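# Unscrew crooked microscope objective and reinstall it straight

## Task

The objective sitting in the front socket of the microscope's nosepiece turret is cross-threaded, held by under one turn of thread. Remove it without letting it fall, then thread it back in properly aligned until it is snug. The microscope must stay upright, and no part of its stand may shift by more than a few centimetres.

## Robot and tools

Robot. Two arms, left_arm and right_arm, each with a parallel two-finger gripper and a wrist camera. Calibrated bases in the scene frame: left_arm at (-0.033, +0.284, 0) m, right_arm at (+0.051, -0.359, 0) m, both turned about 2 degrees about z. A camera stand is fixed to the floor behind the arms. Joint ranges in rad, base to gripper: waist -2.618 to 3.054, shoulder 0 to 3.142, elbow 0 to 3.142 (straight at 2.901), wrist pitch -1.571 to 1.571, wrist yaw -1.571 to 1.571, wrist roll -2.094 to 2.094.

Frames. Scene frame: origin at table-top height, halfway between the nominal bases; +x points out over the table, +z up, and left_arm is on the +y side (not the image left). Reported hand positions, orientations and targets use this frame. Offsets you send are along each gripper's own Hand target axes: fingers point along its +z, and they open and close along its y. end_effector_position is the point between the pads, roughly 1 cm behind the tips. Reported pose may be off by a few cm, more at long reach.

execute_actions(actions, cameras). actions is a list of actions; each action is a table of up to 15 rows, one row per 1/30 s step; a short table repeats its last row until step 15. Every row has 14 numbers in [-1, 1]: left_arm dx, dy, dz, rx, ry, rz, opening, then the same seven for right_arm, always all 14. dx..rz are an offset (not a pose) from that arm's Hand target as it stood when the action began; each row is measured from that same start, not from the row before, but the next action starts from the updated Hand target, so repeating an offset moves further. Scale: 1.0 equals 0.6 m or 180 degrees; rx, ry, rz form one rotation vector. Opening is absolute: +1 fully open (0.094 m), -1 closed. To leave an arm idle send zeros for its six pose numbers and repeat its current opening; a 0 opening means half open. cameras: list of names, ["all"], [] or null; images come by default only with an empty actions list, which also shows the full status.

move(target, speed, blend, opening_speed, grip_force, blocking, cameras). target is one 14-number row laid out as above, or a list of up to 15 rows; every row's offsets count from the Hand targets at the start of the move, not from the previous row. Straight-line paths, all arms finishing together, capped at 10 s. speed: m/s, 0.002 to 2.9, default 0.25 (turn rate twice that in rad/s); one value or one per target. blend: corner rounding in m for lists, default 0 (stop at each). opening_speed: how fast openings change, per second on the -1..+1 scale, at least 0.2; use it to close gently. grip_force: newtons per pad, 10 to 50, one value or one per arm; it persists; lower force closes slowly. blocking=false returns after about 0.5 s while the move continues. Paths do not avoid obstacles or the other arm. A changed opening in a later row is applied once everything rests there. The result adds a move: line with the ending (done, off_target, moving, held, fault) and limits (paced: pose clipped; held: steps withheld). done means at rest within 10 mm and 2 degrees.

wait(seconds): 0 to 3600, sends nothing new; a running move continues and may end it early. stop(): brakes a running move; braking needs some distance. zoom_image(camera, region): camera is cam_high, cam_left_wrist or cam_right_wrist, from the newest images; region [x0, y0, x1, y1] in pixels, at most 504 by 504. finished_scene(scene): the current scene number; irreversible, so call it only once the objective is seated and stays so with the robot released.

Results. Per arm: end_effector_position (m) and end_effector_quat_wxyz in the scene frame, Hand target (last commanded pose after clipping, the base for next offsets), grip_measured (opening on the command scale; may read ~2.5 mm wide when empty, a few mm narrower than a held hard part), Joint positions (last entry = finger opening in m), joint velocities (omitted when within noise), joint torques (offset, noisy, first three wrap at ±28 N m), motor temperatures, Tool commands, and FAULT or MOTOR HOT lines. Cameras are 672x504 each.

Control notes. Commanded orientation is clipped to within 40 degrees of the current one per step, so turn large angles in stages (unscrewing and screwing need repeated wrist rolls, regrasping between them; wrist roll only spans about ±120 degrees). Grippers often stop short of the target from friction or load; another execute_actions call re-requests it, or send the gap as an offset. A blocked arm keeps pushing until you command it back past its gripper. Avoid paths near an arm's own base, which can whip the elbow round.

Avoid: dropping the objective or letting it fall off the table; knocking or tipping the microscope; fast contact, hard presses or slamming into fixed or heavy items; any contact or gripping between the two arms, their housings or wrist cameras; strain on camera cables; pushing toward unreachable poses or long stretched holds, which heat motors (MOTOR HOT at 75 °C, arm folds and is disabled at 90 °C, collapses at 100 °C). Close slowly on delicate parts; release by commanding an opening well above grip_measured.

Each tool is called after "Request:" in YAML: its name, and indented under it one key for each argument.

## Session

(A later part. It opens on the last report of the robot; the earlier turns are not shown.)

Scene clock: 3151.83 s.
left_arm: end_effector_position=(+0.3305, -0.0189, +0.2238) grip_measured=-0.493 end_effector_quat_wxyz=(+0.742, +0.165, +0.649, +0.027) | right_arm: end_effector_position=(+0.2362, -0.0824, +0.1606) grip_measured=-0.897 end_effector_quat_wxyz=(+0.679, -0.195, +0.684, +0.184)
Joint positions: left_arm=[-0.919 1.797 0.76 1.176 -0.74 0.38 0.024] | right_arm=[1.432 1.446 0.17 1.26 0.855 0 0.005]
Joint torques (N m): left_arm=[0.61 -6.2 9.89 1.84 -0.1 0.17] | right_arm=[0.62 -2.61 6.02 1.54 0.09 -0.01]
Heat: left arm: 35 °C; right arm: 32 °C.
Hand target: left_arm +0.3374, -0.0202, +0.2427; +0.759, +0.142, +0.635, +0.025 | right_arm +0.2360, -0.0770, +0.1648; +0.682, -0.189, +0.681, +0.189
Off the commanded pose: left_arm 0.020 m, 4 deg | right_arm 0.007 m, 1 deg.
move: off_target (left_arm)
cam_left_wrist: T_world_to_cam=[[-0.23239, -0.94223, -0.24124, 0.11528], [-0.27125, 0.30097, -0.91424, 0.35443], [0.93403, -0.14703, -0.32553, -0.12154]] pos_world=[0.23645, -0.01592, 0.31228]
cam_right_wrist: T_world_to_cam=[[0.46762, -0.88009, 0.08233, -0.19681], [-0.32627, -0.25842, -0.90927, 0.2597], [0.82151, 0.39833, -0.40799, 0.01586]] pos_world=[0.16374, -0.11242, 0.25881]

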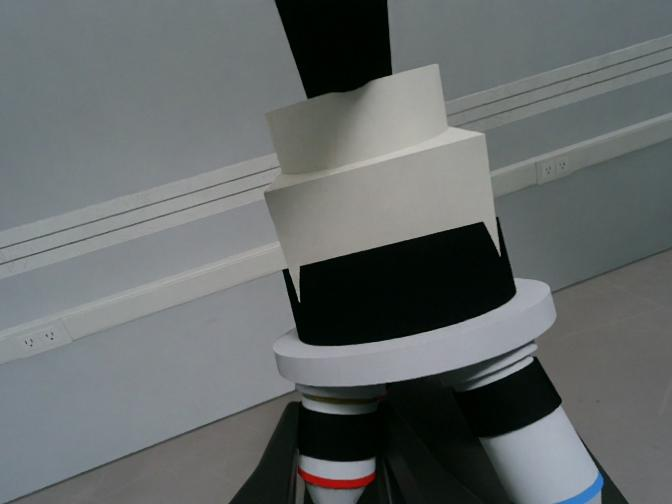

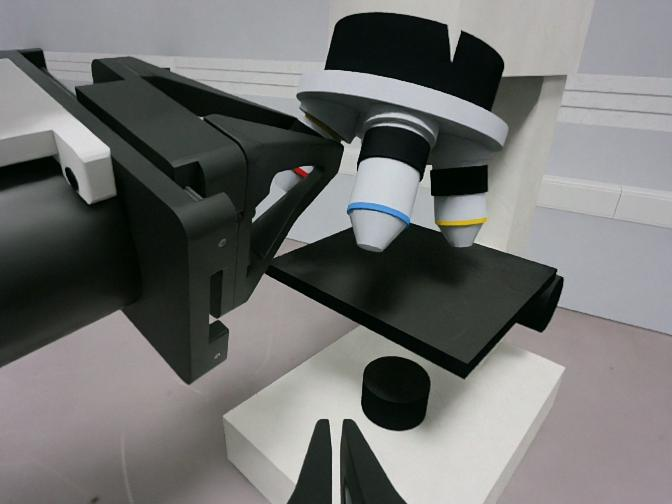

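Request:
move:
  target:
    - [0.0288,-0.0069,-0.0158,0.0112,0.0136,0.0094,-0.6,0,0,0,0,0,0,-0.9]
    - [0.0288,-0.0069,-0.0158,0.0112,0.0136,0.0094,-0.2,0,0,0,0,0,0,-0.9]
    - [0.0293,-0.0038,-0.0110,0.1764,0.0357,-0.1039,-0.2,0,0,0,0,0,0,-0.9]
    - [0.0292,-0.0011,-0.0062,0.3441,0.0493,-0.2270,-0.2,0,0,0,0,0,0,-0.9]
  speed: 0.27
  blend: [0,0,0.02,0]
  opening_speed: 1.0

Request:
move:
  target:
    - [0,0,0,0,0,0,-0.6,0,0,0,0,0,0,-0.9]
    - [-0.0210,-0.0212,0.0052,0.0043,-0.0131,0.0204,-0.6,0,0,0,0,0,0,-0.9]
    - [-0.0230,-0.0202,0.0034,-0.1152,-0.0285,0.0932,-0.6,0,0,0,0,0,0,-0.9]
    - [-0.0247,-0.0164,0.0056,-0.2295,-0.0409,0.1608,-0.6,0,0,0,0,0,0,-0.9]
    - [-0.0259,-0.0126,0.0086,-0.3442,-0.0496,0.2269,-0.6,0,0,0,0,0,0,-0.9]
  speed: 0.22
  blend: [0,0.01,0.02,0.02,0]
  opening_speed: 1.0

Request:
move:
  target:
    - [0.0288,-0.0069,-0.0158,0.0112,0.0136,0.0094,-0.6,0,0,0,0,0,0,-0.9]
    - [0.0288,-0.0069,-0.0158,0.0112,0.0136,0.0094,-0.2,0,0,0,0,0,0,-0.9]
    - [0.0293,-0.0038,-0.0110,0.1764,0.0357,-0.1039,-0.2,0,0,0,0,0,0,-0.9]
    - [0.0292,-0.0011,-0.0062,0.3441,0.0493,-0.2270,-0.2,0,0,0,0,0,0,-0.9]
  speed: 0.27
  blend: [0,0,0.02,0]
  opening_speed: 1.0

Request:
move:
  target:
    - [0,0,0,0,0,0,-0.6,0,0,0,0,0,0,-0.9]
    - [-0.0210,-0.0212,0.0052,0.0043,-0.0131,0.0204,-0.6,0,0,0,0,0,0,-0.9]
    - [-0.0230,-0.0202,0.0034,-0.1152,-0.0285,0.0932,-0.6,0,0,0,0,0,0,-0.9]
    - [-0.0247,-0.0164,0.0056,-0.2295,-0.0409,0.1608,-0.6,0,0,0,0,0,0,-0.9]
    - [-0.0259,-0.0126,0.0086,-0.3442,-0.0496,0.2269,-0.6,0,0,0,0,0,0,-0.9]
  speed: 0.22
  blend: [0,0.01,0.02,0.02,0]
  opening_speed: 1.0

Request:
move:
  target:
    - [0.0288,-0.0069,-0.0158,0.0112,0.0136,0.0094,-0.6,0,0,0,0,0,0,-0.9]
    - [0.0288,-0.0069,-0.0158,0.0112,0.0136,0.0094,-0.2,0,0,0,0,0,0,-0.9]
    - [0.0293,-0.0038,-0.0110,0.1764,0.0357,-0.1039,-0.2,0,0,0,0,0,0,-0.9]
    - [0.0292,-0.0011,-0.0062,0.3441,0.0493,-0.2270,-0.2,0,0,0,0,0,0,-0.9]
  speed: 0.27
  blend: [0,0,0.02,0]
  opening_speed: 1.0
  cameras: ["cam_left_wrist"]

Request:
zoom_image:
  camera: "cam_left_wrist"
  region: [290, 375, 390, 450]

Request:
move:
  target:
    - [0,0,0,0,0,0,-0.6,0,0,0,0,0,0,-0.9]
    - [-0.0210,-0.0212,0.0052,0.0043,-0.0131,0.0204,-0.6,0,0,0,0,0,0,-0.9]
    - [-0.0230,-0.0202,0.0034,-0.1152,-0.0285,0.0932,-0.6,0,0,0,0,0,0,-0.9]
    - [-0.0247,-0.0164,0.0056,-0.2295,-0.0409,0.1608,-0.6,0,0,0,0,0,0,-0.9]
    - [-0.0259,-0.0126,0.0086,-0.3442,-0.0496,0.2269,-0.6,0,0,0,0,0,0,-0.9]
  speed: 0.22
  blend: [0,0.01,0.02,0.02,0]
  opening_speed: 1.0
  cameras: ["cam_left_wrist", "cam_right_wrist"]

Request:
zoom_image:
  camera: "cam_right_wrist"
  region: [310, 115, 346, 145]

Request:
zoom_image:
  camera: "cam_left_wrist"
  region: [290, 370, 390, 445]

Scene clock: 3180.33 s.
left_arm: end_effector_position=(+0.3311, -0.0158, +0.2219) grip_measured=-0.201 end_effector_quat_wxyz=(+0.487, +0.278, +0.625, -0.543) | right_arm: end_effector_position=(+0.2362, -0.0824, +0.1606) grip_measured=-0.897 end_effector_quat_wxyz=(+0.679, -0.195, +0.684, +0.184)
Joint positions: left_arm=[-0.36 1.8 0.809 1.09 0.857 -0.494 0.038] | right_arm=[1.432 1.446 0.17 1.26 0.855 0 0.005]
Joint torques (N m): left_arm=[0.42 -5.98 8.42 1.56 -0.05 0.07] | right_arm=[0.59 -2.62 6.04 1.55 0.11 -0.02]
Heat: left arm: 36 °C; right arm: 32 °C.
Hand target: left_arm +0.3371, -0.0163, +0.2252; +0.494, +0.282, +0.619, -0.541 | right_arm +0.2360, -0.0770, +0.1648; +0.682, -0.189, +0.681, +0.189
Off the commanded pose: left_arm 0.007 m, 1 deg | right_arm 0.007 m, 1 deg.
move: done

Scene clock: 3184.83 s.
left_arm: end_effector_position=(+0.3305, -0.0190, +0.2239) grip_measured=-0.492 end_effector_quat_wxyz=(+0.742, +0.165, +0.649, +0.027) | right_arm: end_effector_position=(+0.2362, -0.0824, +0.1606) grip_measured=-0.897 end_effector_quat_wxyz=(+0.679, -0.195, +0.684, +0.184)
Joint positions: left_arm=[-0.919 1.798 0.761 1.177 -0.74 0.38 0.024] | right_arm=[1.432 1.446 0.17 1.26 0.855 0 0.005]
Joint torques (N m): left_arm=[0.65 -6.16 9.91 1.87 -0.1 0.15] | right_arm=[0.59 -2.61 6.02 1.54 0.09 -0.01]
Heat: left arm: 36 °C; right arm: 32 °C.
Hand target: left_arm +0.3375, -0.0202, +0.2428; +0.759, +0.141, +0.635, +0.025 | right_arm +0.2360, -0.0770, +0.1648; +0.682, -0.189, +0.681, +0.189
Off the commanded pose: left_arm 0.020 m, 4 deg | right_arm 0.007 m, 1 deg.
move: off_target (left_arm)

Scene clock: 3189.40 s.
left_arm: end_effector_position=(+0.3311, -0.0159, +0.2219) grip_measured=-0.201 end_effector_quat_wxyz=(+0.488, +0.278, +0.625, -0.543) | right_arm: end_effector_position=(+0.2362, -0.0824, +0.1606) grip_measured=-0.897 end_effector_quat_wxyz=(+0.679, -0.195, +0.684, +0.184)
Joint positions: left_arm=[-0.36 1.801 0.809 1.091 0.856 -0.495 0.038] | right_arm=[1.432 1.446 0.17 1.26 0.855 0 0.005]
Joint torques (N m): left_arm=[0.44 -5.86 8.4 1.57 -0.05 0.04] | right_arm=[0.61 -2.63 6 1.55 0.1 -0.01]
Heat: left arm: 35 °C; right arm: 32 °C.
Hand target: left_arm +0.3371, -0.0164, +0.2252; +0.494, +0.282, +0.619, -0.541 | right_arm +0.2360, -0.0770, +0.1648; +0.682, -0.189, +0.681, +0.189
Off the commanded pose: left_arm 0.007 m, 1 deg | right_arm 0.007 m, 1 deg.
move: done

Scene clock: 3193.90 s.
left_arm: end_effector_position=(+0.3302, -0.0194, +0.2240) grip_measured=-0.493 end_effector_quat_wxyz=(+0.742, +0.165, +0.649, +0.027) | right_arm: end_effector_position=(+0.2362, -0.0824, +0.1606) grip_measured=-0.897 end_effector_quat_wxyz=(+0.679, -0.195, +0.684, +0.184)
Joint positions: left_arm=[-0.92 1.798 0.761 1.178 -0.741 0.381 0.024] | right_arm=[1.432 1.446 0.17 1.26 0.855 0 0.005]
Joint torques (N m): left_arm=[0.66 -6.23 9.95 1.86 -0.11 0.15] | right_arm=[0.62 -2.65 6.04 1.53 0.08 -0.01]
Heat: left arm: 35 °C; right arm: 32 °C.
Hand target: left_arm +0.3375, -0.0204, +0.2428; +0.759, +0.141, +0.635, +0.025 | right_arm +0.2360, -0.0770, +0.1648; +0.682, -0.189, +0.681, +0.189
Off the commanded pose: left_arm 0.020 m, 4 deg | right_arm 0.007 m, 1 deg.
move: off_target (left_arm)

Scene clock: 3198.50 s.
left_arm: end_effector_position=(+0.3312, -0.0160, +0.2221) grip_measured=-0.201 end_effector_quat_wxyz=(+0.488, +0.278, +0.624, -0.543) | right_arm: end_effector_position=(+0.2362, -0.0824, +0.1606) grip_measured=-0.897 end_effector_quat_wxyz=(+0.679, -0.195, +0.684, +0.184)
Joint positions: left_arm=[-0.36 1.802 0.809 1.093 0.856 -0.496 0.038] | right_arm=[1.432 1.446 0.17 1.26 0.855 0 0.005]
Joint torques (N m): left_arm=[0.47 -5.93 8.4 1.59 -0.03 0.04] | right_arm=[0.61 -2.63 6.04 1.54 0.1 -0.02]
Heat: left arm: 35 °C; right arm: 32 °C.
Hand target: left_arm +0.3372, -0.0165, +0.2254; +0.495, +0.281, +0.619, -0.541 | right_arm +0.2360, -0.0770, +0.1648; +0.682, -0.189, +0.681, +0.189
Off the commanded pose: left_arm 0.007 m, 1 deg | right_arm 0.007 m, 1 deg.
move: done
cam_left_wrist: T_world_to_cam=[[-0.87426, -0.19656, 0.44388, 0.19], [-0.48105, 0.22796, -0.84654, 0.40553], [0.06521, -0.95362, -0.29386, 0.14561]] pos_world=[0.3517, 0.08376, 0.30175]

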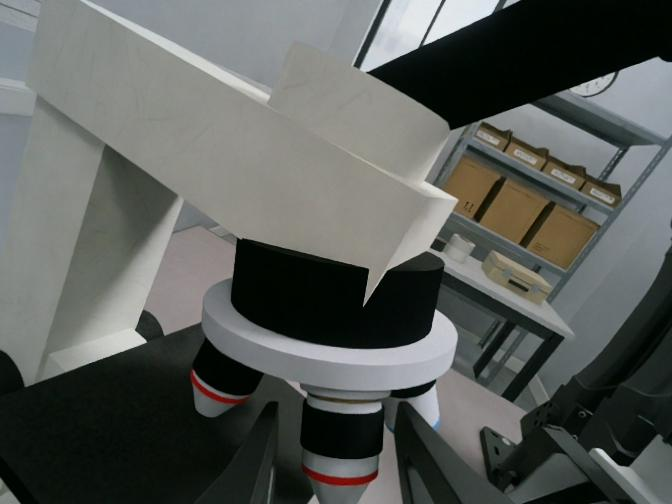

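Scaled by 5.040 from the camera's image (finer frame: 960x720).

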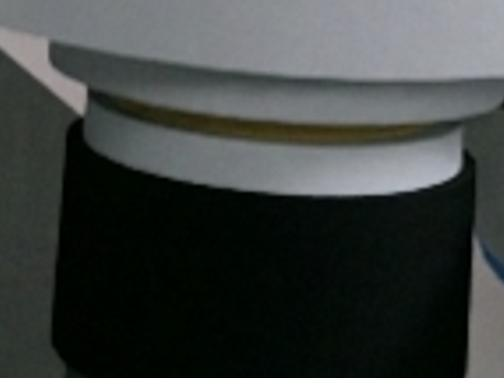

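Scene clock: 3203.00 s.
left_arm: end_effector_position=(+0.3299, -0.0198, +0.2242) grip_measured=-0.493 end_effector_quat_wxyz=(+0.743, +0.165, +0.648, +0.027) | right_arm: end_effector_position=(+0.2362, -0.0824, +0.1606) grip_measured=-0.897 end_effector_quat_wxyz=(+0.679, -0.195, +0.684, +0.184)
Joint positions: left_arm=[-0.921 1.798 0.761 1.18 -0.74 0.381 0.024] | right_arm=[1.432 1.446 0.17 1.26 0.855 0 0.005]
Joint torques (N m): left_arm=[0.76 -6.28 9.96 1.88 -0.1 0.15] | right_arm=[0.59 -2.61 6.01 1.55 0.1 -0.01]
Heat: left arm: 35 °C; right arm: 32 °C.
Hand target: left_arm +0.3376, -0.0204, +0.2430; +0.759, +0.141, +0.635, +0.025 | right_arm +0.2360, -0.0770, +0.1648; +0.682, -0.189, +0.681, +0.189
Off the commanded pose: left_arm 0.020 m, 4 deg | right_arm 0.007 m, 1 deg.
move: off_target (left_arm)
cam_left_wrist: T_world_to_cam=[[-0.23342, -0.94209, -0.2408, 0.11471], [-0.26865, 0.30048, -0.91517, 0.35433], [0.93453, -0.14893, -0.32323, -0.12165]] pos_world=[0.23565, -0.01652, 0.31258]
cam_right_wrist: T_world_to_cam=[[0.46762, -0.88009, 0.08233, -0.19681], [-0.32627, -0.25842, -0.90927, 0.2597], [0.82151, 0.39833, -0.40799, 0.01586]] pos_world=[0.16374, -0.11242, 0.25881]

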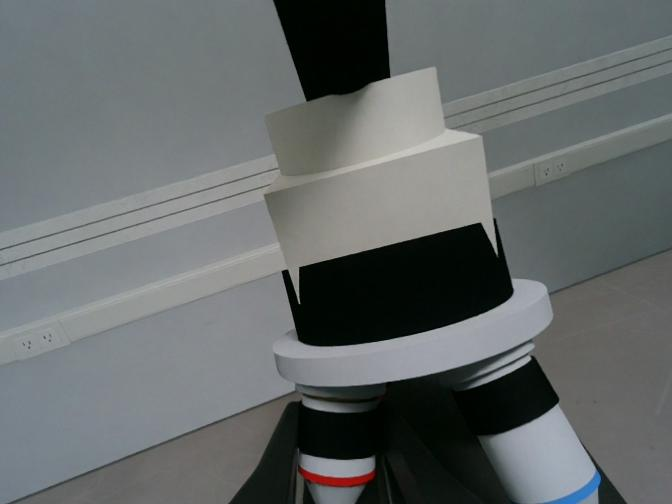

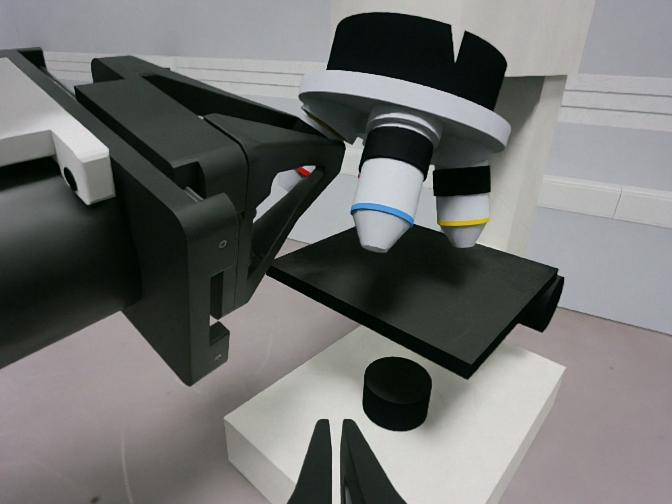

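Scaled by 14.000 from the camera's image (finer frame: 960x720).

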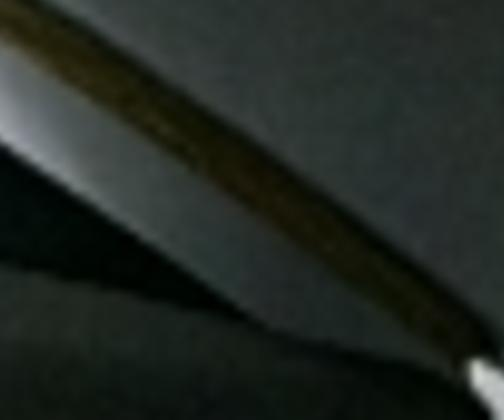

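Scaled by 5.040 from the camera's image (finer frame: 960x720).

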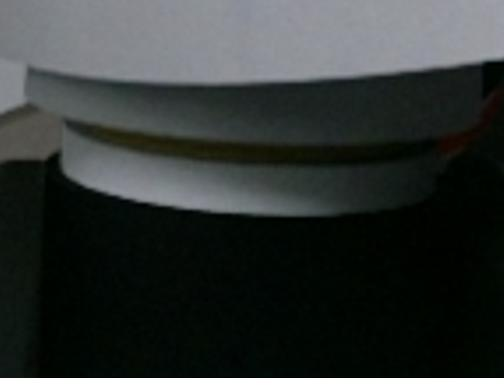

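Request:
move:
  target:
    - [0.0288,-0.0069,-0.0158,0.0112,0.0136,0.0094,-0.6,0,0,0,0,0,0,-0.9]
    - [0.0288,-0.0069,-0.0158,0.0112,0.0136,0.0094,-0.2,0,0,0,0,0,0,-0.9]
    - [0.0288,-0.0040,-0.0116,0.1764,0.0357,-0.1039,-0.2,0,0,0,0,0,0,-0.9]
    - [0.0284,-0.0016,-0.0073,0.3441,0.0493,-0.2270,-0.2,0,0,0,0,0,0,-0.9]
  speed: 0.27
  blend: [0,0,0.02,0]
  opening_speed: 1.0

Request:
move:
  target:
    - [0,0,0,0,0,0,-0.6,0,0,0,0,0,0,-0.9]
    - [-0.0210,-0.0212,0.0052,0.0043,-0.0131,0.0204,-0.6,0,0,0,0,0,0,-0.9]
    - [-0.0230,-0.0202,0.0034,-0.1152,-0.0285,0.0932,-0.6,0,0,0,0,0,0,-0.9]
    - [-0.0247,-0.0164,0.0056,-0.2295,-0.0409,0.1608,-0.6,0,0,0,0,0,0,-0.9]
    - [-0.0259,-0.0126,0.0086,-0.3442,-0.0496,0.2269,-0.6,0,0,0,0,0,0,-0.9]
  speed: 0.22
  blend: [0,0.01,0.02,0.02,0]
  opening_speed: 1.0

Request:
move:
  target:
    - [0.0288,-0.0069,-0.0158,0.0112,0.0136,0.0094,-0.6,0,0,0,0,0,0,-0.9]
    - [0.0288,-0.0069,-0.0158,0.0112,0.0136,0.0094,-0.2,0,0,0,0,0,0,-0.9]
    - [0.0290,-0.0040,-0.0112,0.1764,0.0357,-0.1039,-0.2,0,0,0,0,0,0,-0.9]
    - [0.0288,-0.0014,-0.0065,0.3441,0.0493,-0.2270,-0.2,0,0,0,0,0,0,-0.9]
  speed: 0.27
  blend: [0,0,0.02,0]
  opening_speed: 1.0

Request:
move:
  target:
    - [0,0,0,0,0,0,-0.6,0,0,0,0,0,0,-0.9]
    - [-0.0210,-0.0212,0.0052,0.0043,-0.0131,0.0204,-0.6,0,0,0,0,0,0,-0.9]
    - [-0.0230,-0.0202,0.0034,-0.1152,-0.0285,0.0932,-0.6,0,0,0,0,0,0,-0.9]
    - [-0.0247,-0.0164,0.0056,-0.2295,-0.0409,0.1608,-0.6,0,0,0,0,0,0,-0.9]
    - [-0.0259,-0.0126,0.0086,-0.3442,-0.0496,0.2269,-0.6,0,0,0,0,0,0,-0.9]
  speed: 0.22
  blend: [0,0.01,0.02,0.02,0]
  opening_speed: 1.0

Request:
move:
  target:
    - [0.0288,-0.0069,-0.0158,0.0112,0.0136,0.0094,-0.6,0,0,0,0,0,0,-0.9]
    - [0.0288,-0.0069,-0.0158,0.0112,0.0136,0.0094,-0.2,0,0,0,0,0,0,-0.9]
    - [0.0290,-0.0040,-0.0112,0.1764,0.0357,-0.1039,-0.2,0,0,0,0,0,0,-0.9]
    - [0.0288,-0.0014,-0.0065,0.3441,0.0493,-0.2270,-0.2,0,0,0,0,0,0,-0.9]
  speed: 0.27
  blend: [0,0,0.02,0]
  opening_speed: 1.0
  cameras: ["cam_left_wrist"]

Request:
zoom_image:
  camera: "cam_left_wrist"
  region: [290, 375, 390, 450]

Request:
move:
  target:
    - [0,0,0,0,0,0,-0.6,0,0,0,0,0,0,-0.9]
    - [-0.0210,-0.0212,0.0052,0.0043,-0.0131,0.0204,-0.6,0,0,0,0,0,0,-0.9]
    - [-0.0230,-0.0202,0.0034,-0.1152,-0.0285,0.0932,-0.6,0,0,0,0,0,0,-0.9]
    - [-0.0247,-0.0164,0.0056,-0.2295,-0.0409,0.1608,-0.6,0,0,0,0,0,0,-0.9]
    - [-0.0259,-0.0126,0.0086,-0.3442,-0.0496,0.2269,-0.6,0,0,0,0,0,0,-0.9]
  speed: 0.22
  blend: [0,0.01,0.02,0.02,0]
  opening_speed: 1.0
  cameras: ["cam_left_wrist", "cam_right_wrist"]

Request:
zoom_image:
  camera: "cam_right_wrist"
  region: [310, 115, 346, 145]

Request:
zoom_image:
  camera: "cam_left_wrist"
  region: [290, 370, 390, 445]

Scene clock: 3241.83 s.
left_arm: end_effector_position=(+0.3304, -0.0163, +0.2225) grip_measured=-0.201 end_effector_quat_wxyz=(+0.489, +0.278, +0.624, -0.543) | right_arm: end_effector_position=(+0.2362, -0.0824, +0.1606) grip_measured=-0.897 end_effector_quat_wxyz=(+0.679, -0.195, +0.684, +0.184)
Joint positions: left_arm=[-0.362 1.799 0.806 1.095 0.853 -0.496 0.038] | right_arm=[1.432 1.446 0.17 1.26 0.855 0 0.005]
Joint torques (N m): left_arm=[0.42 -5.91 8.38 1.57 -0.05 0.03] | right_arm=[0.64 -2.65 6.02 1.55 0.1 -0.01]
Heat: left arm: 37 °C; right arm: 32 °C.
Hand target: left_arm +0.3364, -0.0169, +0.2258; +0.495, +0.281, +0.618, -0.542 | right_arm +0.2360, -0.0770, +0.1648; +0.682, -0.189, +0.681, +0.189
Off the commanded pose: left_arm 0.007 m, 1 deg | right_arm 0.007 m, 1 deg.
move: done

Scene clock: 3246.33 s.
left_arm: end_effector_position=(+0.3294, -0.0200, +0.2241) grip_measured=-0.495 end_effector_quat_wxyz=(+0.743, +0.164, +0.649, +0.026) | right_arm: end_effector_position=(+0.2362, -0.0824, +0.1606) grip_measured=-0.897 end_effector_quat_wxyz=(+0.679, -0.195, +0.684, +0.184)
Joint positions: left_arm=[-0.923 1.798 0.761 1.18 -0.744 0.379 0.024] | right_arm=[1.432 1.446 0.17 1.26 0.855 0 0.005]
Joint torques (N m): left_arm=[0.7 -6.17 9.94 1.86 -0.11 0.2] | right_arm=[0.59 -2.66 6 1.55 0.1 -0.01]
Heat: left arm: 37 °C; right arm: 32 °C.
Hand target: left_arm +0.3368, -0.0208, +0.2432; +0.759, +0.140, +0.635, +0.025 | right_arm +0.2360, -0.0770, +0.1648; +0.682, -0.189, +0.681, +0.189
Off the commanded pose: left_arm 0.021 m, 4 deg | right_arm 0.007 m, 1 deg.
move: off_target (left_arm)

Scene clock: 3250.93 s.
left_arm: end_effector_position=(+0.3303, -0.0164, +0.2228) grip_measured=-0.201 end_effector_quat_wxyz=(+0.489, +0.277, +0.624, -0.543) | right_arm: end_effector_position=(+0.2362, -0.0824, +0.1606) grip_measured=-0.897 end_effector_quat_wxyz=(+0.679, -0.195, +0.684, +0.184)
Joint positions: left_arm=[-0.363 1.799 0.806 1.096 0.852 -0.497 0.038] | right_arm=[1.432 1.446 0.17 1.26 0.855 0 0.005]
Joint torques (N m): left_arm=[0.42 -5.91 8.39 1.6 -0.03 0.03] | right_arm=[0.59 -2.62 6.02 1.53 0.1 -0.02]
Heat: left arm: 36 °C; right arm: 32 °C.
Hand target: left_arm +0.3363, -0.0170, +0.2261; +0.496, +0.281, +0.618, -0.542 | right_arm +0.2360, -0.0770, +0.1648; +0.682, -0.189, +0.681, +0.189
Off the commanded pose: left_arm 0.007 m, 1 deg | right_arm 0.007 m, 1 deg.
move: done

Scene clock: 3255.47 s.
left_arm: end_effector_position=(+0.3293, -0.0203, +0.2244) grip_measured=-0.495 end_effector_quat_wxyz=(+0.743, +0.163, +0.649, +0.026) | right_arm: end_effector_position=(+0.2362, -0.0824, +0.1606) grip_measured=-0.897 end_effector_quat_wxyz=(+0.679, -0.195, +0.684, +0.184)
Joint positions: left_arm=[-0.924 1.799 0.762 1.18 -0.745 0.379 0.024] | right_arm=[1.432 1.446 0.17 1.26 0.855 0 0.005]
Joint torques (N m): left_arm=[0.66 -6.22 9.87 1.86 -0.1 0.17] | right_arm=[0.62 -2.65 6.02 1.55 0.09 -0.01]
Heat: left arm: 36 °C; right arm: 32 °C.
Hand target: left_arm +0.3366, -0.0209, +0.2436; +0.760, +0.140, +0.635, +0.025 | right_arm +0.2360, -0.0770, +0.1648; +0.682, -0.189, +0.681, +0.189
Off the commanded pose: left_arm 0.021 m, 4 deg | right_arm 0.007 m, 1 deg.
move: off_target (left_arm)

Scene clock: 3260.07 s.
left_arm: end_effector_position=(+0.3301, -0.0167, +0.2230) grip_measured=-0.201 end_effector_quat_wxyz=(+0.489, +0.277, +0.624, -0.543) | right_arm: end_effector_position=(+0.2362, -0.0824, +0.1606) grip_measured=-0.897 end_effector_quat_wxyz=(+0.679, -0.195, +0.684, +0.184)
Joint positions: left_arm=[-0.364 1.798 0.806 1.097 0.85 -0.497 0.038] | right_arm=[1.432 1.446 0.17 1.26 0.855 0 0.005]
Joint torques (N m): left_arm=[0.46 -5.93 8.4 1.55 -0.04 0.03] | right_arm=[0.61 -2.66 6.04 1.55 0.09 -0.02]
Heat: left arm: 36 °C; right arm: 32 °C.
Hand target: left_arm +0.3361, -0.0174, +0.2263; +0.496, +0.281, +0.618, -0.542 | right_arm +0.2360, -0.0770, +0.1648; +0.682, -0.189, +0.681, +0.189
Off the commanded pose: left_arm 0.007 m, 1 deg | right_arm 0.007 m, 1 deg.
move: done
cam_left_wrist: T_world_to_cam=[[-0.87467, -0.19678, 0.44299, 0.18897], [-0.48007, 0.22532, -0.8478, 0.40592], [0.06701, -0.9542, -0.29155, 0.14414]] pos_world=[0.3505, 0.08326, 0.30245]

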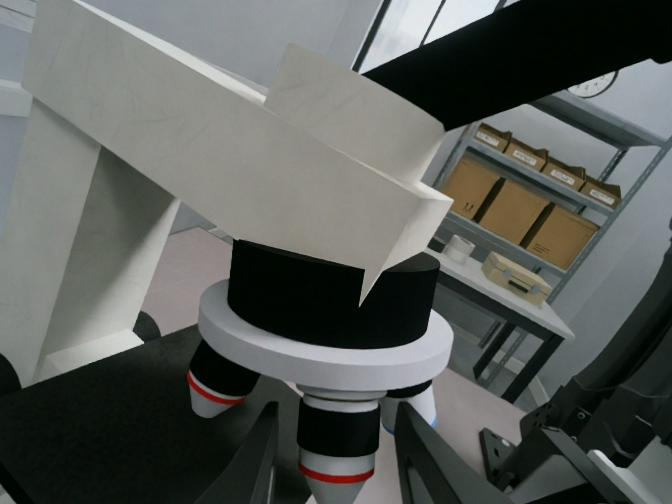

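Scaled by 5.040 from the camera's image (finer frame: 960x720).

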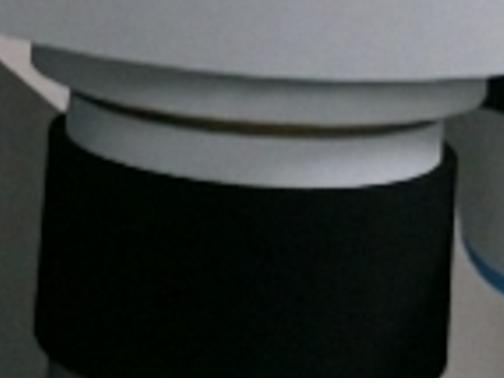

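Scene clock: 3264.60 s.
left_arm: end_effector_position=(+0.3291, -0.0207, +0.2247) grip_measured=-0.496 end_effector_quat_wxyz=(+0.743, +0.164, +0.648, +0.026) | right_arm: end_effector_position=(+0.2362, -0.0824, +0.1606) grip_measured=-0.897 end_effector_quat_wxyz=(+0.679, -0.195, +0.684, +0.184)
Joint positions: left_arm=[-0.925 1.799 0.763 1.18 -0.746 0.38 0.024] | right_arm=[1.432 1.446 0.17 1.26 0.855 0 0.005]
Joint torques (N m): left_arm=[0.69 -6.31 9.94 1.87 -0.11 0.18] | right_arm=[0.61 -2.63 6.01 1.53 0.09 -0.01]
Heat: left arm: 36 °C; right arm: 32 °C.
Hand target: left_arm +0.3364, -0.0213, +0.2439; +0.760, +0.139, +0.634, +0.024 | right_arm +0.2360, -0.0770, +0.1648; +0.682, -0.189, +0.681, +0.189
Off the commanded pose: left_arm 0.021 m, 4 deg | right_arm 0.007 m, 1 deg.
move: off_target (left_arm)
cam_left_wrist: T_world_to_cam=[[-0.23248, -0.94298, -0.23819, 0.11282], [-0.26885, 0.29767, -0.91603, 0.35499], [0.9347, -0.14892, -0.32272, -0.12109]] pos_world=[0.23485, -0.01732, 0.31298]
cam_right_wrist: T_world_to_cam=[[0.46762, -0.88009, 0.08233, -0.19681], [-0.32627, -0.25842, -0.90927, 0.2597], [0.82151, 0.39833, -0.40799, 0.01586]] pos_world=[0.16374, -0.11242, 0.25881]

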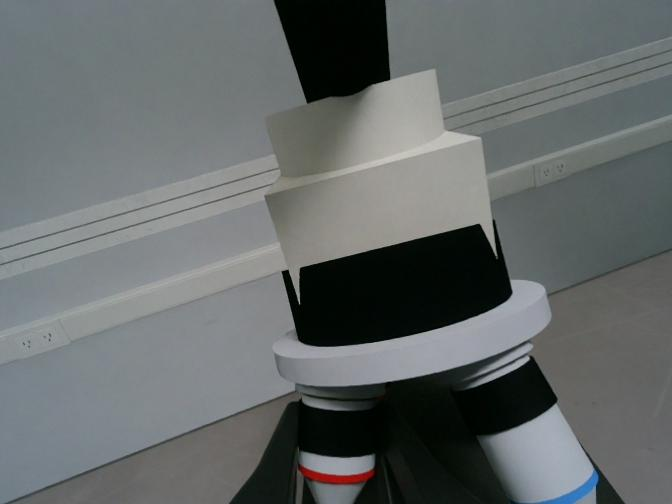

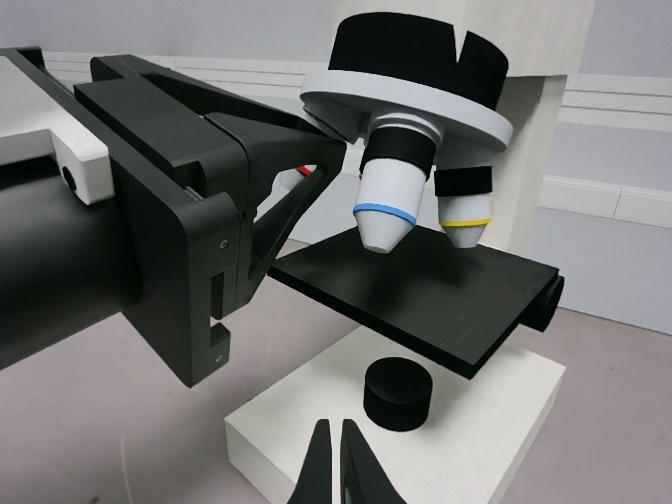

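Scaled by 14.000 from the camera's image (finer frame: 960x720).

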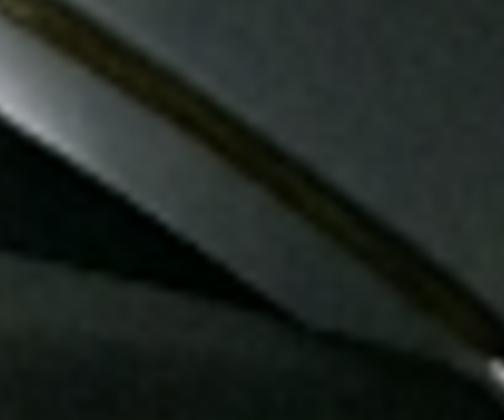

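Scaled by 5.040 from the camera's image (finer frame: 960x720).

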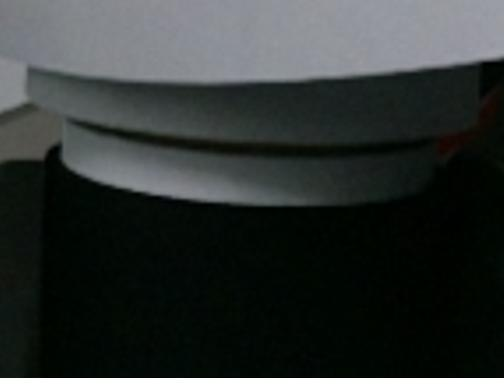

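Request:
move:
  target:
    - [0.0288,-0.0069,-0.0158,0.0112,0.0136,0.0094,-0.6,0,0,0,0,0,0,-0.9]
    - [0.0288,-0.0069,-0.0158,0.0112,0.0136,0.0094,-0.2,0,0,0,0,0,0,-0.9]
    - [0.0290,-0.0040,-0.0112,0.1764,0.0357,-0.1039,-0.2,0,0,0,0,0,0,-0.9]
    - [0.0288,-0.0014,-0.0065,0.3441,0.0493,-0.2270,-0.2,0,0,0,0,0,0,-0.9]
  speed: 0.27
  blend: [0,0,0.02,0]
  opening_speed: 1.0

Request:
move:
  target:
    - [0,0,0,0,0,0,-0.6,0,0,0,0,0,0,-0.9]
    - [-0.0210,-0.0212,0.0052,0.0043,-0.0131,0.0204,-0.6,0,0,0,0,0,0,-0.9]
    - [-0.0230,-0.0202,0.0034,-0.1152,-0.0285,0.0932,-0.6,0,0,0,0,0,0,-0.9]
    - [-0.0247,-0.0164,0.0056,-0.2295,-0.0409,0.1608,-0.6,0,0,0,0,0,0,-0.9]
    - [-0.0259,-0.0126,0.0086,-0.3442,-0.0496,0.2269,-0.6,0,0,0,0,0,0,-0.9]
  speed: 0.22
  blend: [0,0.01,0.02,0.02,0]
  opening_speed: 1.0

Request:
move:
  target:
    - [0.0288,-0.0069,-0.0158,0.0112,0.0136,0.0094,-0.6,0,0,0,0,0,0,-0.9]
    - [0.0288,-0.0069,-0.0158,0.0112,0.0136,0.0094,-0.2,0,0,0,0,0,0,-0.9]
    - [0.0290,-0.0040,-0.0112,0.1764,0.0357,-0.1039,-0.2,0,0,0,0,0,0,-0.9]
    - [0.0288,-0.0014,-0.0065,0.3441,0.0493,-0.2270,-0.2,0,0,0,0,0,0,-0.9]
  speed: 0.27
  blend: [0,0,0.02,0]
  opening_speed: 1.0

Request:
move:
  target:
    - [0,0,0,0,0,0,-0.6,0,0,0,0,0,0,-0.9]
    - [-0.0210,-0.0212,0.0052,0.0043,-0.0131,0.0204,-0.6,0,0,0,0,0,0,-0.9]
    - [-0.0230,-0.0202,0.0034,-0.1152,-0.0285,0.0932,-0.6,0,0,0,0,0,0,-0.9]
    - [-0.0247,-0.0164,0.0056,-0.2295,-0.0409,0.1608,-0.6,0,0,0,0,0,0,-0.9]
    - [-0.0259,-0.0126,0.0086,-0.3442,-0.0496,0.2269,-0.6,0,0,0,0,0,0,-0.9]
  speed: 0.22
  blend: [0,0.01,0.02,0.02,0]
  opening_speed: 1.0
  cameras: ["cam_left_wrist", "cam_right_wrist"]

Request:
zoom_image:
  camera: "cam_right_wrist"
  region: [310, 115, 346, 145]

Request:
zoom_image:
  camera: "cam_left_wrist"
  region: [290, 370, 390, 445]

Request:
move:
  target:
    - [0.0288,-0.0069,-0.0158,0.0112,0.0136,0.0094,-0.6,0,0,0,0,0,0,-0.9]
    - [0.0288,-0.0069,-0.0158,0.0112,0.0136,0.0094,-0.2,0,0,0,0,0,0,-0.9]
    - [0.0290,-0.0040,-0.0112,0.1764,0.0357,-0.1039,-0.2,0,0,0,0,0,0,-0.9]
    - [0.0288,-0.0014,-0.0065,0.3441,0.0493,-0.2270,-0.2,0,0,0,0,0,0,-0.9]
  speed: 0.27
  blend: [0,0,0.02,0]
  opening_speed: 1.0
  cameras: ["cam_left_wrist"]

Request:
zoom_image:
  camera: "cam_left_wrist"
  region: [290, 375, 390, 450]

Scene clock: 3296.27 s.
left_arm: end_effector_position=(+0.3299, -0.0170, +0.2232) grip_measured=-0.201 end_effector_quat_wxyz=(+0.490, +0.277, +0.623, -0.543) | right_arm: end_effector_position=(+0.2362, -0.0824, +0.1606) grip_measured=-0.897 end_effector_quat_wxyz=(+0.679, -0.195, +0.684, +0.184)
Joint positions: left_arm=[-0.365 1.798 0.805 1.098 0.849 -0.498 0.038] | right_arm=[1.432 1.446 0.17 1.26 0.855 0 0.005]
Joint torques (N m): left_arm=[0.46 -5.89 8.38 1.55 -0.02 0.03] | right_arm=[0.62 -2.65 6.01 1.54 0.09 -0.01]
Heat: left arm: 37 °C; right arm: 32 °C.
Hand target: left_arm +0.3358, -0.0177, +0.2265; +0.496, +0.281, +0.618, -0.542 | right_arm +0.2360, -0.0770, +0.1648; +0.682, -0.189, +0.681, +0.189
Off the commanded pose: left_arm 0.007 m, 1 deg | right_arm 0.007 m, 1 deg.
move: done

Scene clock: 3300.77 s.
left_arm: end_effector_position=(+0.3290, -0.0210, +0.2248) grip_measured=-0.496 end_effector_quat_wxyz=(+0.743, +0.164, +0.648, +0.026) | right_arm: end_effector_position=(+0.2362, -0.0824, +0.1606) grip_measured=-0.897 end_effector_quat_wxyz=(+0.679, -0.195, +0.684, +0.184)
Joint positions: left_arm=[-0.926 1.8 0.764 1.18 -0.747 0.381 0.024] | right_arm=[1.432 1.446 0.17 1.26 0.855 0 0.005]
Joint torques (N m): left_arm=[0.69 -6.22 9.87 1.87 -0.13 0.14] | right_arm=[0.59 -2.63 6.01 1.55 0.1 -0.02]
Heat: left arm: 37 °C; right arm: 32 °C.
Hand target: left_arm +0.3362, -0.0215, +0.2441; +0.760, +0.139, +0.634, +0.024 | right_arm +0.2360, -0.0770, +0.1648; +0.682, -0.189, +0.681, +0.189
Off the commanded pose: left_arm 0.021 m, 4 deg | right_arm 0.007 m, 1 deg.
move: off_target (left_arm)

Scene clock: 3305.37 s.
left_arm: end_effector_position=(+0.3297, -0.0173, +0.2234) grip_measured=-0.201 end_effector_quat_wxyz=(+0.490, +0.277, +0.623, -0.543) | right_arm: end_effector_position=(+0.2362, -0.0824, +0.1606) grip_measured=-0.897 end_effector_quat_wxyz=(+0.679, -0.195, +0.684, +0.184)
Joint positions: left_arm=[-0.367 1.798 0.805 1.099 0.847 -0.499 0.038] | right_arm=[1.432 1.446 0.17 1.26 0.855 0 0.005]
Joint torques (N m): left_arm=[0.42 -5.91 8.39 1.58 -0.01 0.04] | right_arm=[0.61 -2.69 5.97 1.54 0.1 -0.01]
Heat: left arm: 36 °C; right arm: 32 °C.
Hand target: left_arm +0.3356, -0.0179, +0.2267; +0.497, +0.280, +0.617, -0.542 | right_arm +0.2360, -0.0770, +0.1648; +0.682, -0.189, +0.681, +0.189
Off the commanded pose: left_arm 0.007 m, 1 deg | right_arm 0.007 m, 1 deg.
move: done

Scene clock: 3309.87 s.
left_arm: end_effector_position=(+0.3288, -0.0215, +0.2249) grip_measured=-0.495 end_effector_quat_wxyz=(+0.743, +0.164, +0.648, +0.027) | right_arm: end_effector_position=(+0.2362, -0.0824, +0.1606) grip_measured=-0.897 end_effector_quat_wxyz=(+0.679, -0.195, +0.684, +0.184)
Joint positions: left_arm=[-0.927 1.8 0.765 1.18 -0.747 0.383 0.024] | right_arm=[1.432 1.446 0.17 1.26 0.855 0 0.005]
Joint torques (N m): left_arm=[0.68 -6.23 9.88 1.83 -0.13 0.16] | right_arm=[0.61 -2.65 6.01 1.54 0.09 -0.01]
Heat: left arm: 36 °C; right arm: 32 °C.
Hand target: left_arm +0.3359, -0.0218, +0.2443; +0.760, +0.139, +0.634, +0.024 | right_arm +0.2360, -0.0770, +0.1648; +0.682, -0.189, +0.681, +0.189
Off the commanded pose: left_arm 0.021 m, 4 deg | right_arm 0.007 m, 1 deg.
move: off_target (left_arm)
cam_left_wrist: T_world_to_cam=[[-0.2328, -0.94239, -0.2402, 0.11261], [-0.26791, 0.29957, -0.91569, 0.35501], [0.9349, -0.14882, -0.32222, -0.12089]] pos_world=[0.23435, -0.01822, 0.31318]
cam_right_wrist: T_world_to_cam=[[0.46762, -0.88009, 0.08233, -0.19681], [-0.32627, -0.25842, -0.90927, 0.2597], [0.82151, 0.39833, -0.40799, 0.01586]] pos_world=[0.16374, -0.11242, 0.25881]

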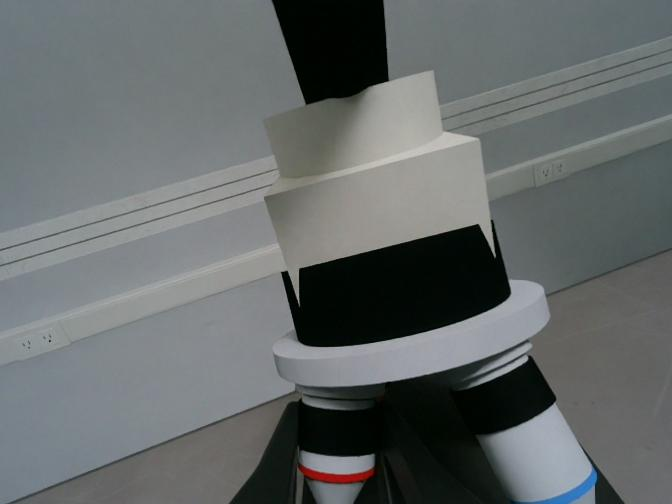

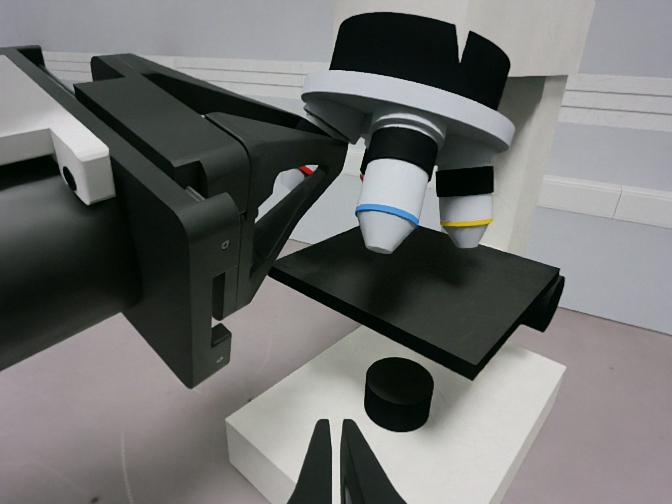

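Scaled by 14.000 from the camera's image (finer frame: 960x720).

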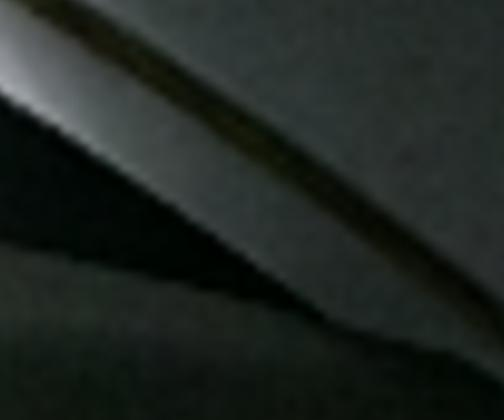

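Scaled by 5.040 from the camera's image (finer frame: 960x720).

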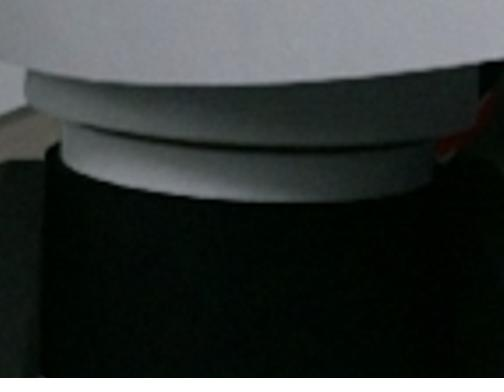

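Scene clock: 3314.47 s.
left_arm: end_effector_position=(+0.3296, -0.0174, +0.2238) grip_measured=-0.201 end_effector_quat_wxyz=(+0.491, +0.277, +0.623, -0.543) | right_arm: end_effector_position=(+0.2362, -0.0824, +0.1606) grip_measured=-0.897 end_effector_quat_wxyz=(+0.679, -0.195, +0.684, +0.184)
Joint positions: left_arm=[-0.367 1.797 0.804 1.101 0.846 -0.499 0.038] | right_arm=[1.432 1.446 0.17 1.26 0.855 0 0.005]
Joint torques (N m): left_arm=[0.42 -5.89 8.42 1.57 -0.02 0.04] | right_arm=[0.62 -2.62 6.05 1.55 0.11 0]
Heat: left arm: 36 °C; right arm: 32 °C.
Hand target: left_arm +0.3355, -0.0181, +0.2271; +0.497, +0.280, +0.617, -0.542 | right_arm +0.2360, -0.0770, +0.1648; +0.682, -0.189, +0.681, +0.189
Off the commanded pose: left_arm 0.007 m, 1 deg | right_arm 0.007 m, 1 deg.
move: done
cam_left_wrist: T_world_to_cam=[[-0.87504, -0.19703, 0.44213, 0.18836], [-0.47913, 0.2227, -0.84902, 0.40632], [0.06882, -0.95477, -0.28927, 0.14259]] pos_world=[0.34969, 0.08276, 0.30294]

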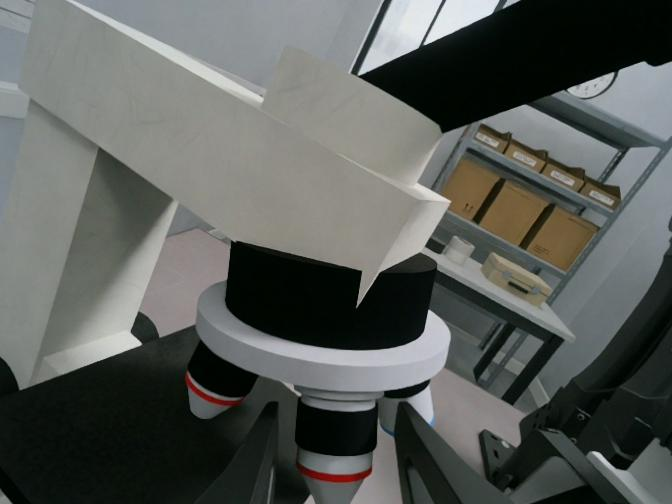

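Scaled by 5.040 from the camera's image (finer frame: 960x720).

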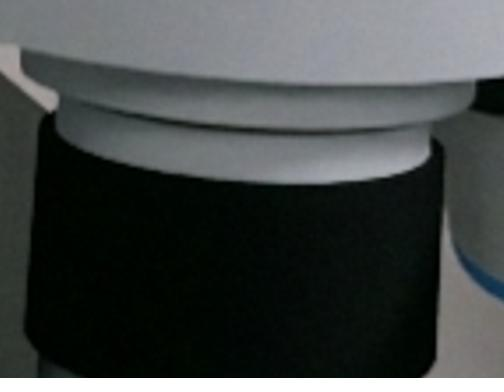

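Request:
move:
  target:
    - [0,0,0,0,0,0,-0.6,0,0,0,0,0,0,-0.9]
    - [-0.0210,-0.0212,0.0052,0.0043,-0.0131,0.0204,-0.6,0,0,0,0,0,0,-0.9]
    - [-0.0230,-0.0202,0.0034,-0.1152,-0.0285,0.0932,-0.6,0,0,0,0,0,0,-0.9]
    - [-0.0247,-0.0164,0.0056,-0.2295,-0.0409,0.1608,-0.6,0,0,0,0,0,0,-0.9]
    - [-0.0259,-0.0126,0.0086,-0.3442,-0.0496,0.2269,-0.6,0,0,0,0,0,0,-0.9]
  speed: 0.22
  blend: [0,0.01,0.02,0.02,0]
  opening_speed: 1.0
  cameras: ["cam_left_wrist", "cam_right_wrist"]

Request:
zoom_image:
  camera: "cam_right_wrist"
  region: [310, 115, 346, 145]

Request:
zoom_image:
  camera: "cam_left_wrist"
  region: [290, 370, 390, 445]

Scene clock: 3327.57 s.
left_arm: end_effector_position=(+0.3285, -0.0219, +0.2251) grip_measured=-0.497 end_effector_quat_wxyz=(+0.743, +0.165, +0.648, +0.026) | right_arm: end_effector_position=(+0.2362, -0.0824, +0.1606) grip_measured=-0.897 end_effector_quat_wxyz=(+0.679, -0.195, +0.684, +0.184)
Joint positions: left_arm=[-0.928 1.8 0.766 1.18 -0.748 0.384 0.024] | right_arm=[1.432 1.446 0.17 1.26 0.855 0 0.005]
Joint torques (N m): left_arm=[0.7 -6.24 9.91 1.87 -0.13 0.14] | right_arm=[0.64 -2.63 6.04 1.54 0.09 -0.01]
Heat: left arm: 35 °C; right arm: 32 °C.
Hand target: left_arm +0.3357, -0.0221, +0.2446; +0.760, +0.138, +0.634, +0.024 | right_arm +0.2360, -0.0770, +0.1648; +0.682, -0.189, +0.681, +0.189
Off the commanded pose: left_arm 0.021 m, 4 deg | right_arm 0.007 m, 1 deg.
move: off_target (left_arm)
cam_left_wrist: T_world_to_cam=[[-0.233, -0.94232, -0.24032, 0.11228], [-0.26741, 0.29968, -0.9158, 0.35506], [0.93499, -0.14912, -0.32181, -0.12079]] pos_world=[0.23405, -0.01862, 0.31328]
cam_right_wrist: T_world_to_cam=[[0.46762, -0.88009, 0.08233, -0.19681], [-0.32627, -0.25842, -0.90927, 0.2597], [0.82151, 0.39833, -0.40799, 0.01586]] pos_world=[0.16374, -0.11242, 0.25881]

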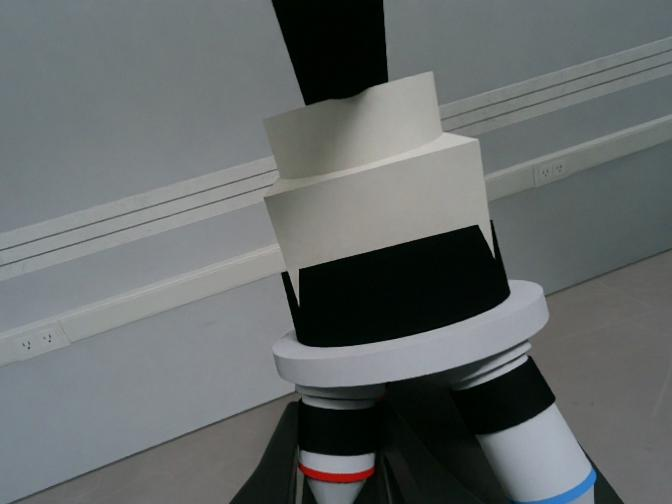

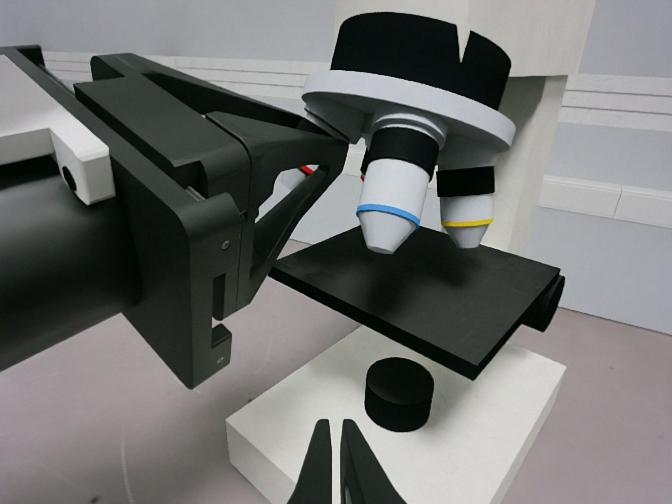

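Scaled by 14.000 from the camera's image (finer frame: 960x720).

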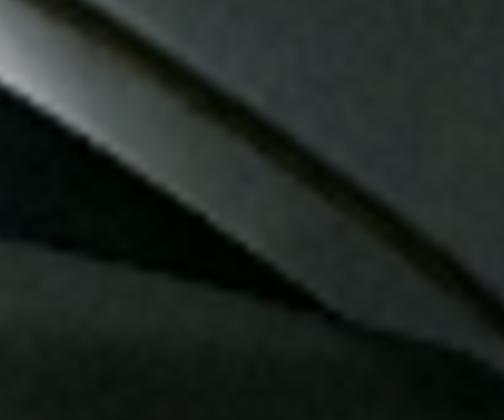

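Scaled by 5.040 from the camera's image (finer frame: 960x720).

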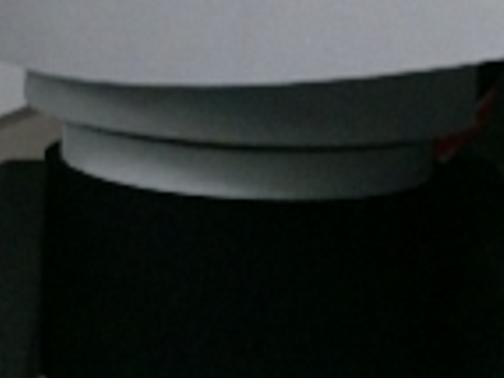

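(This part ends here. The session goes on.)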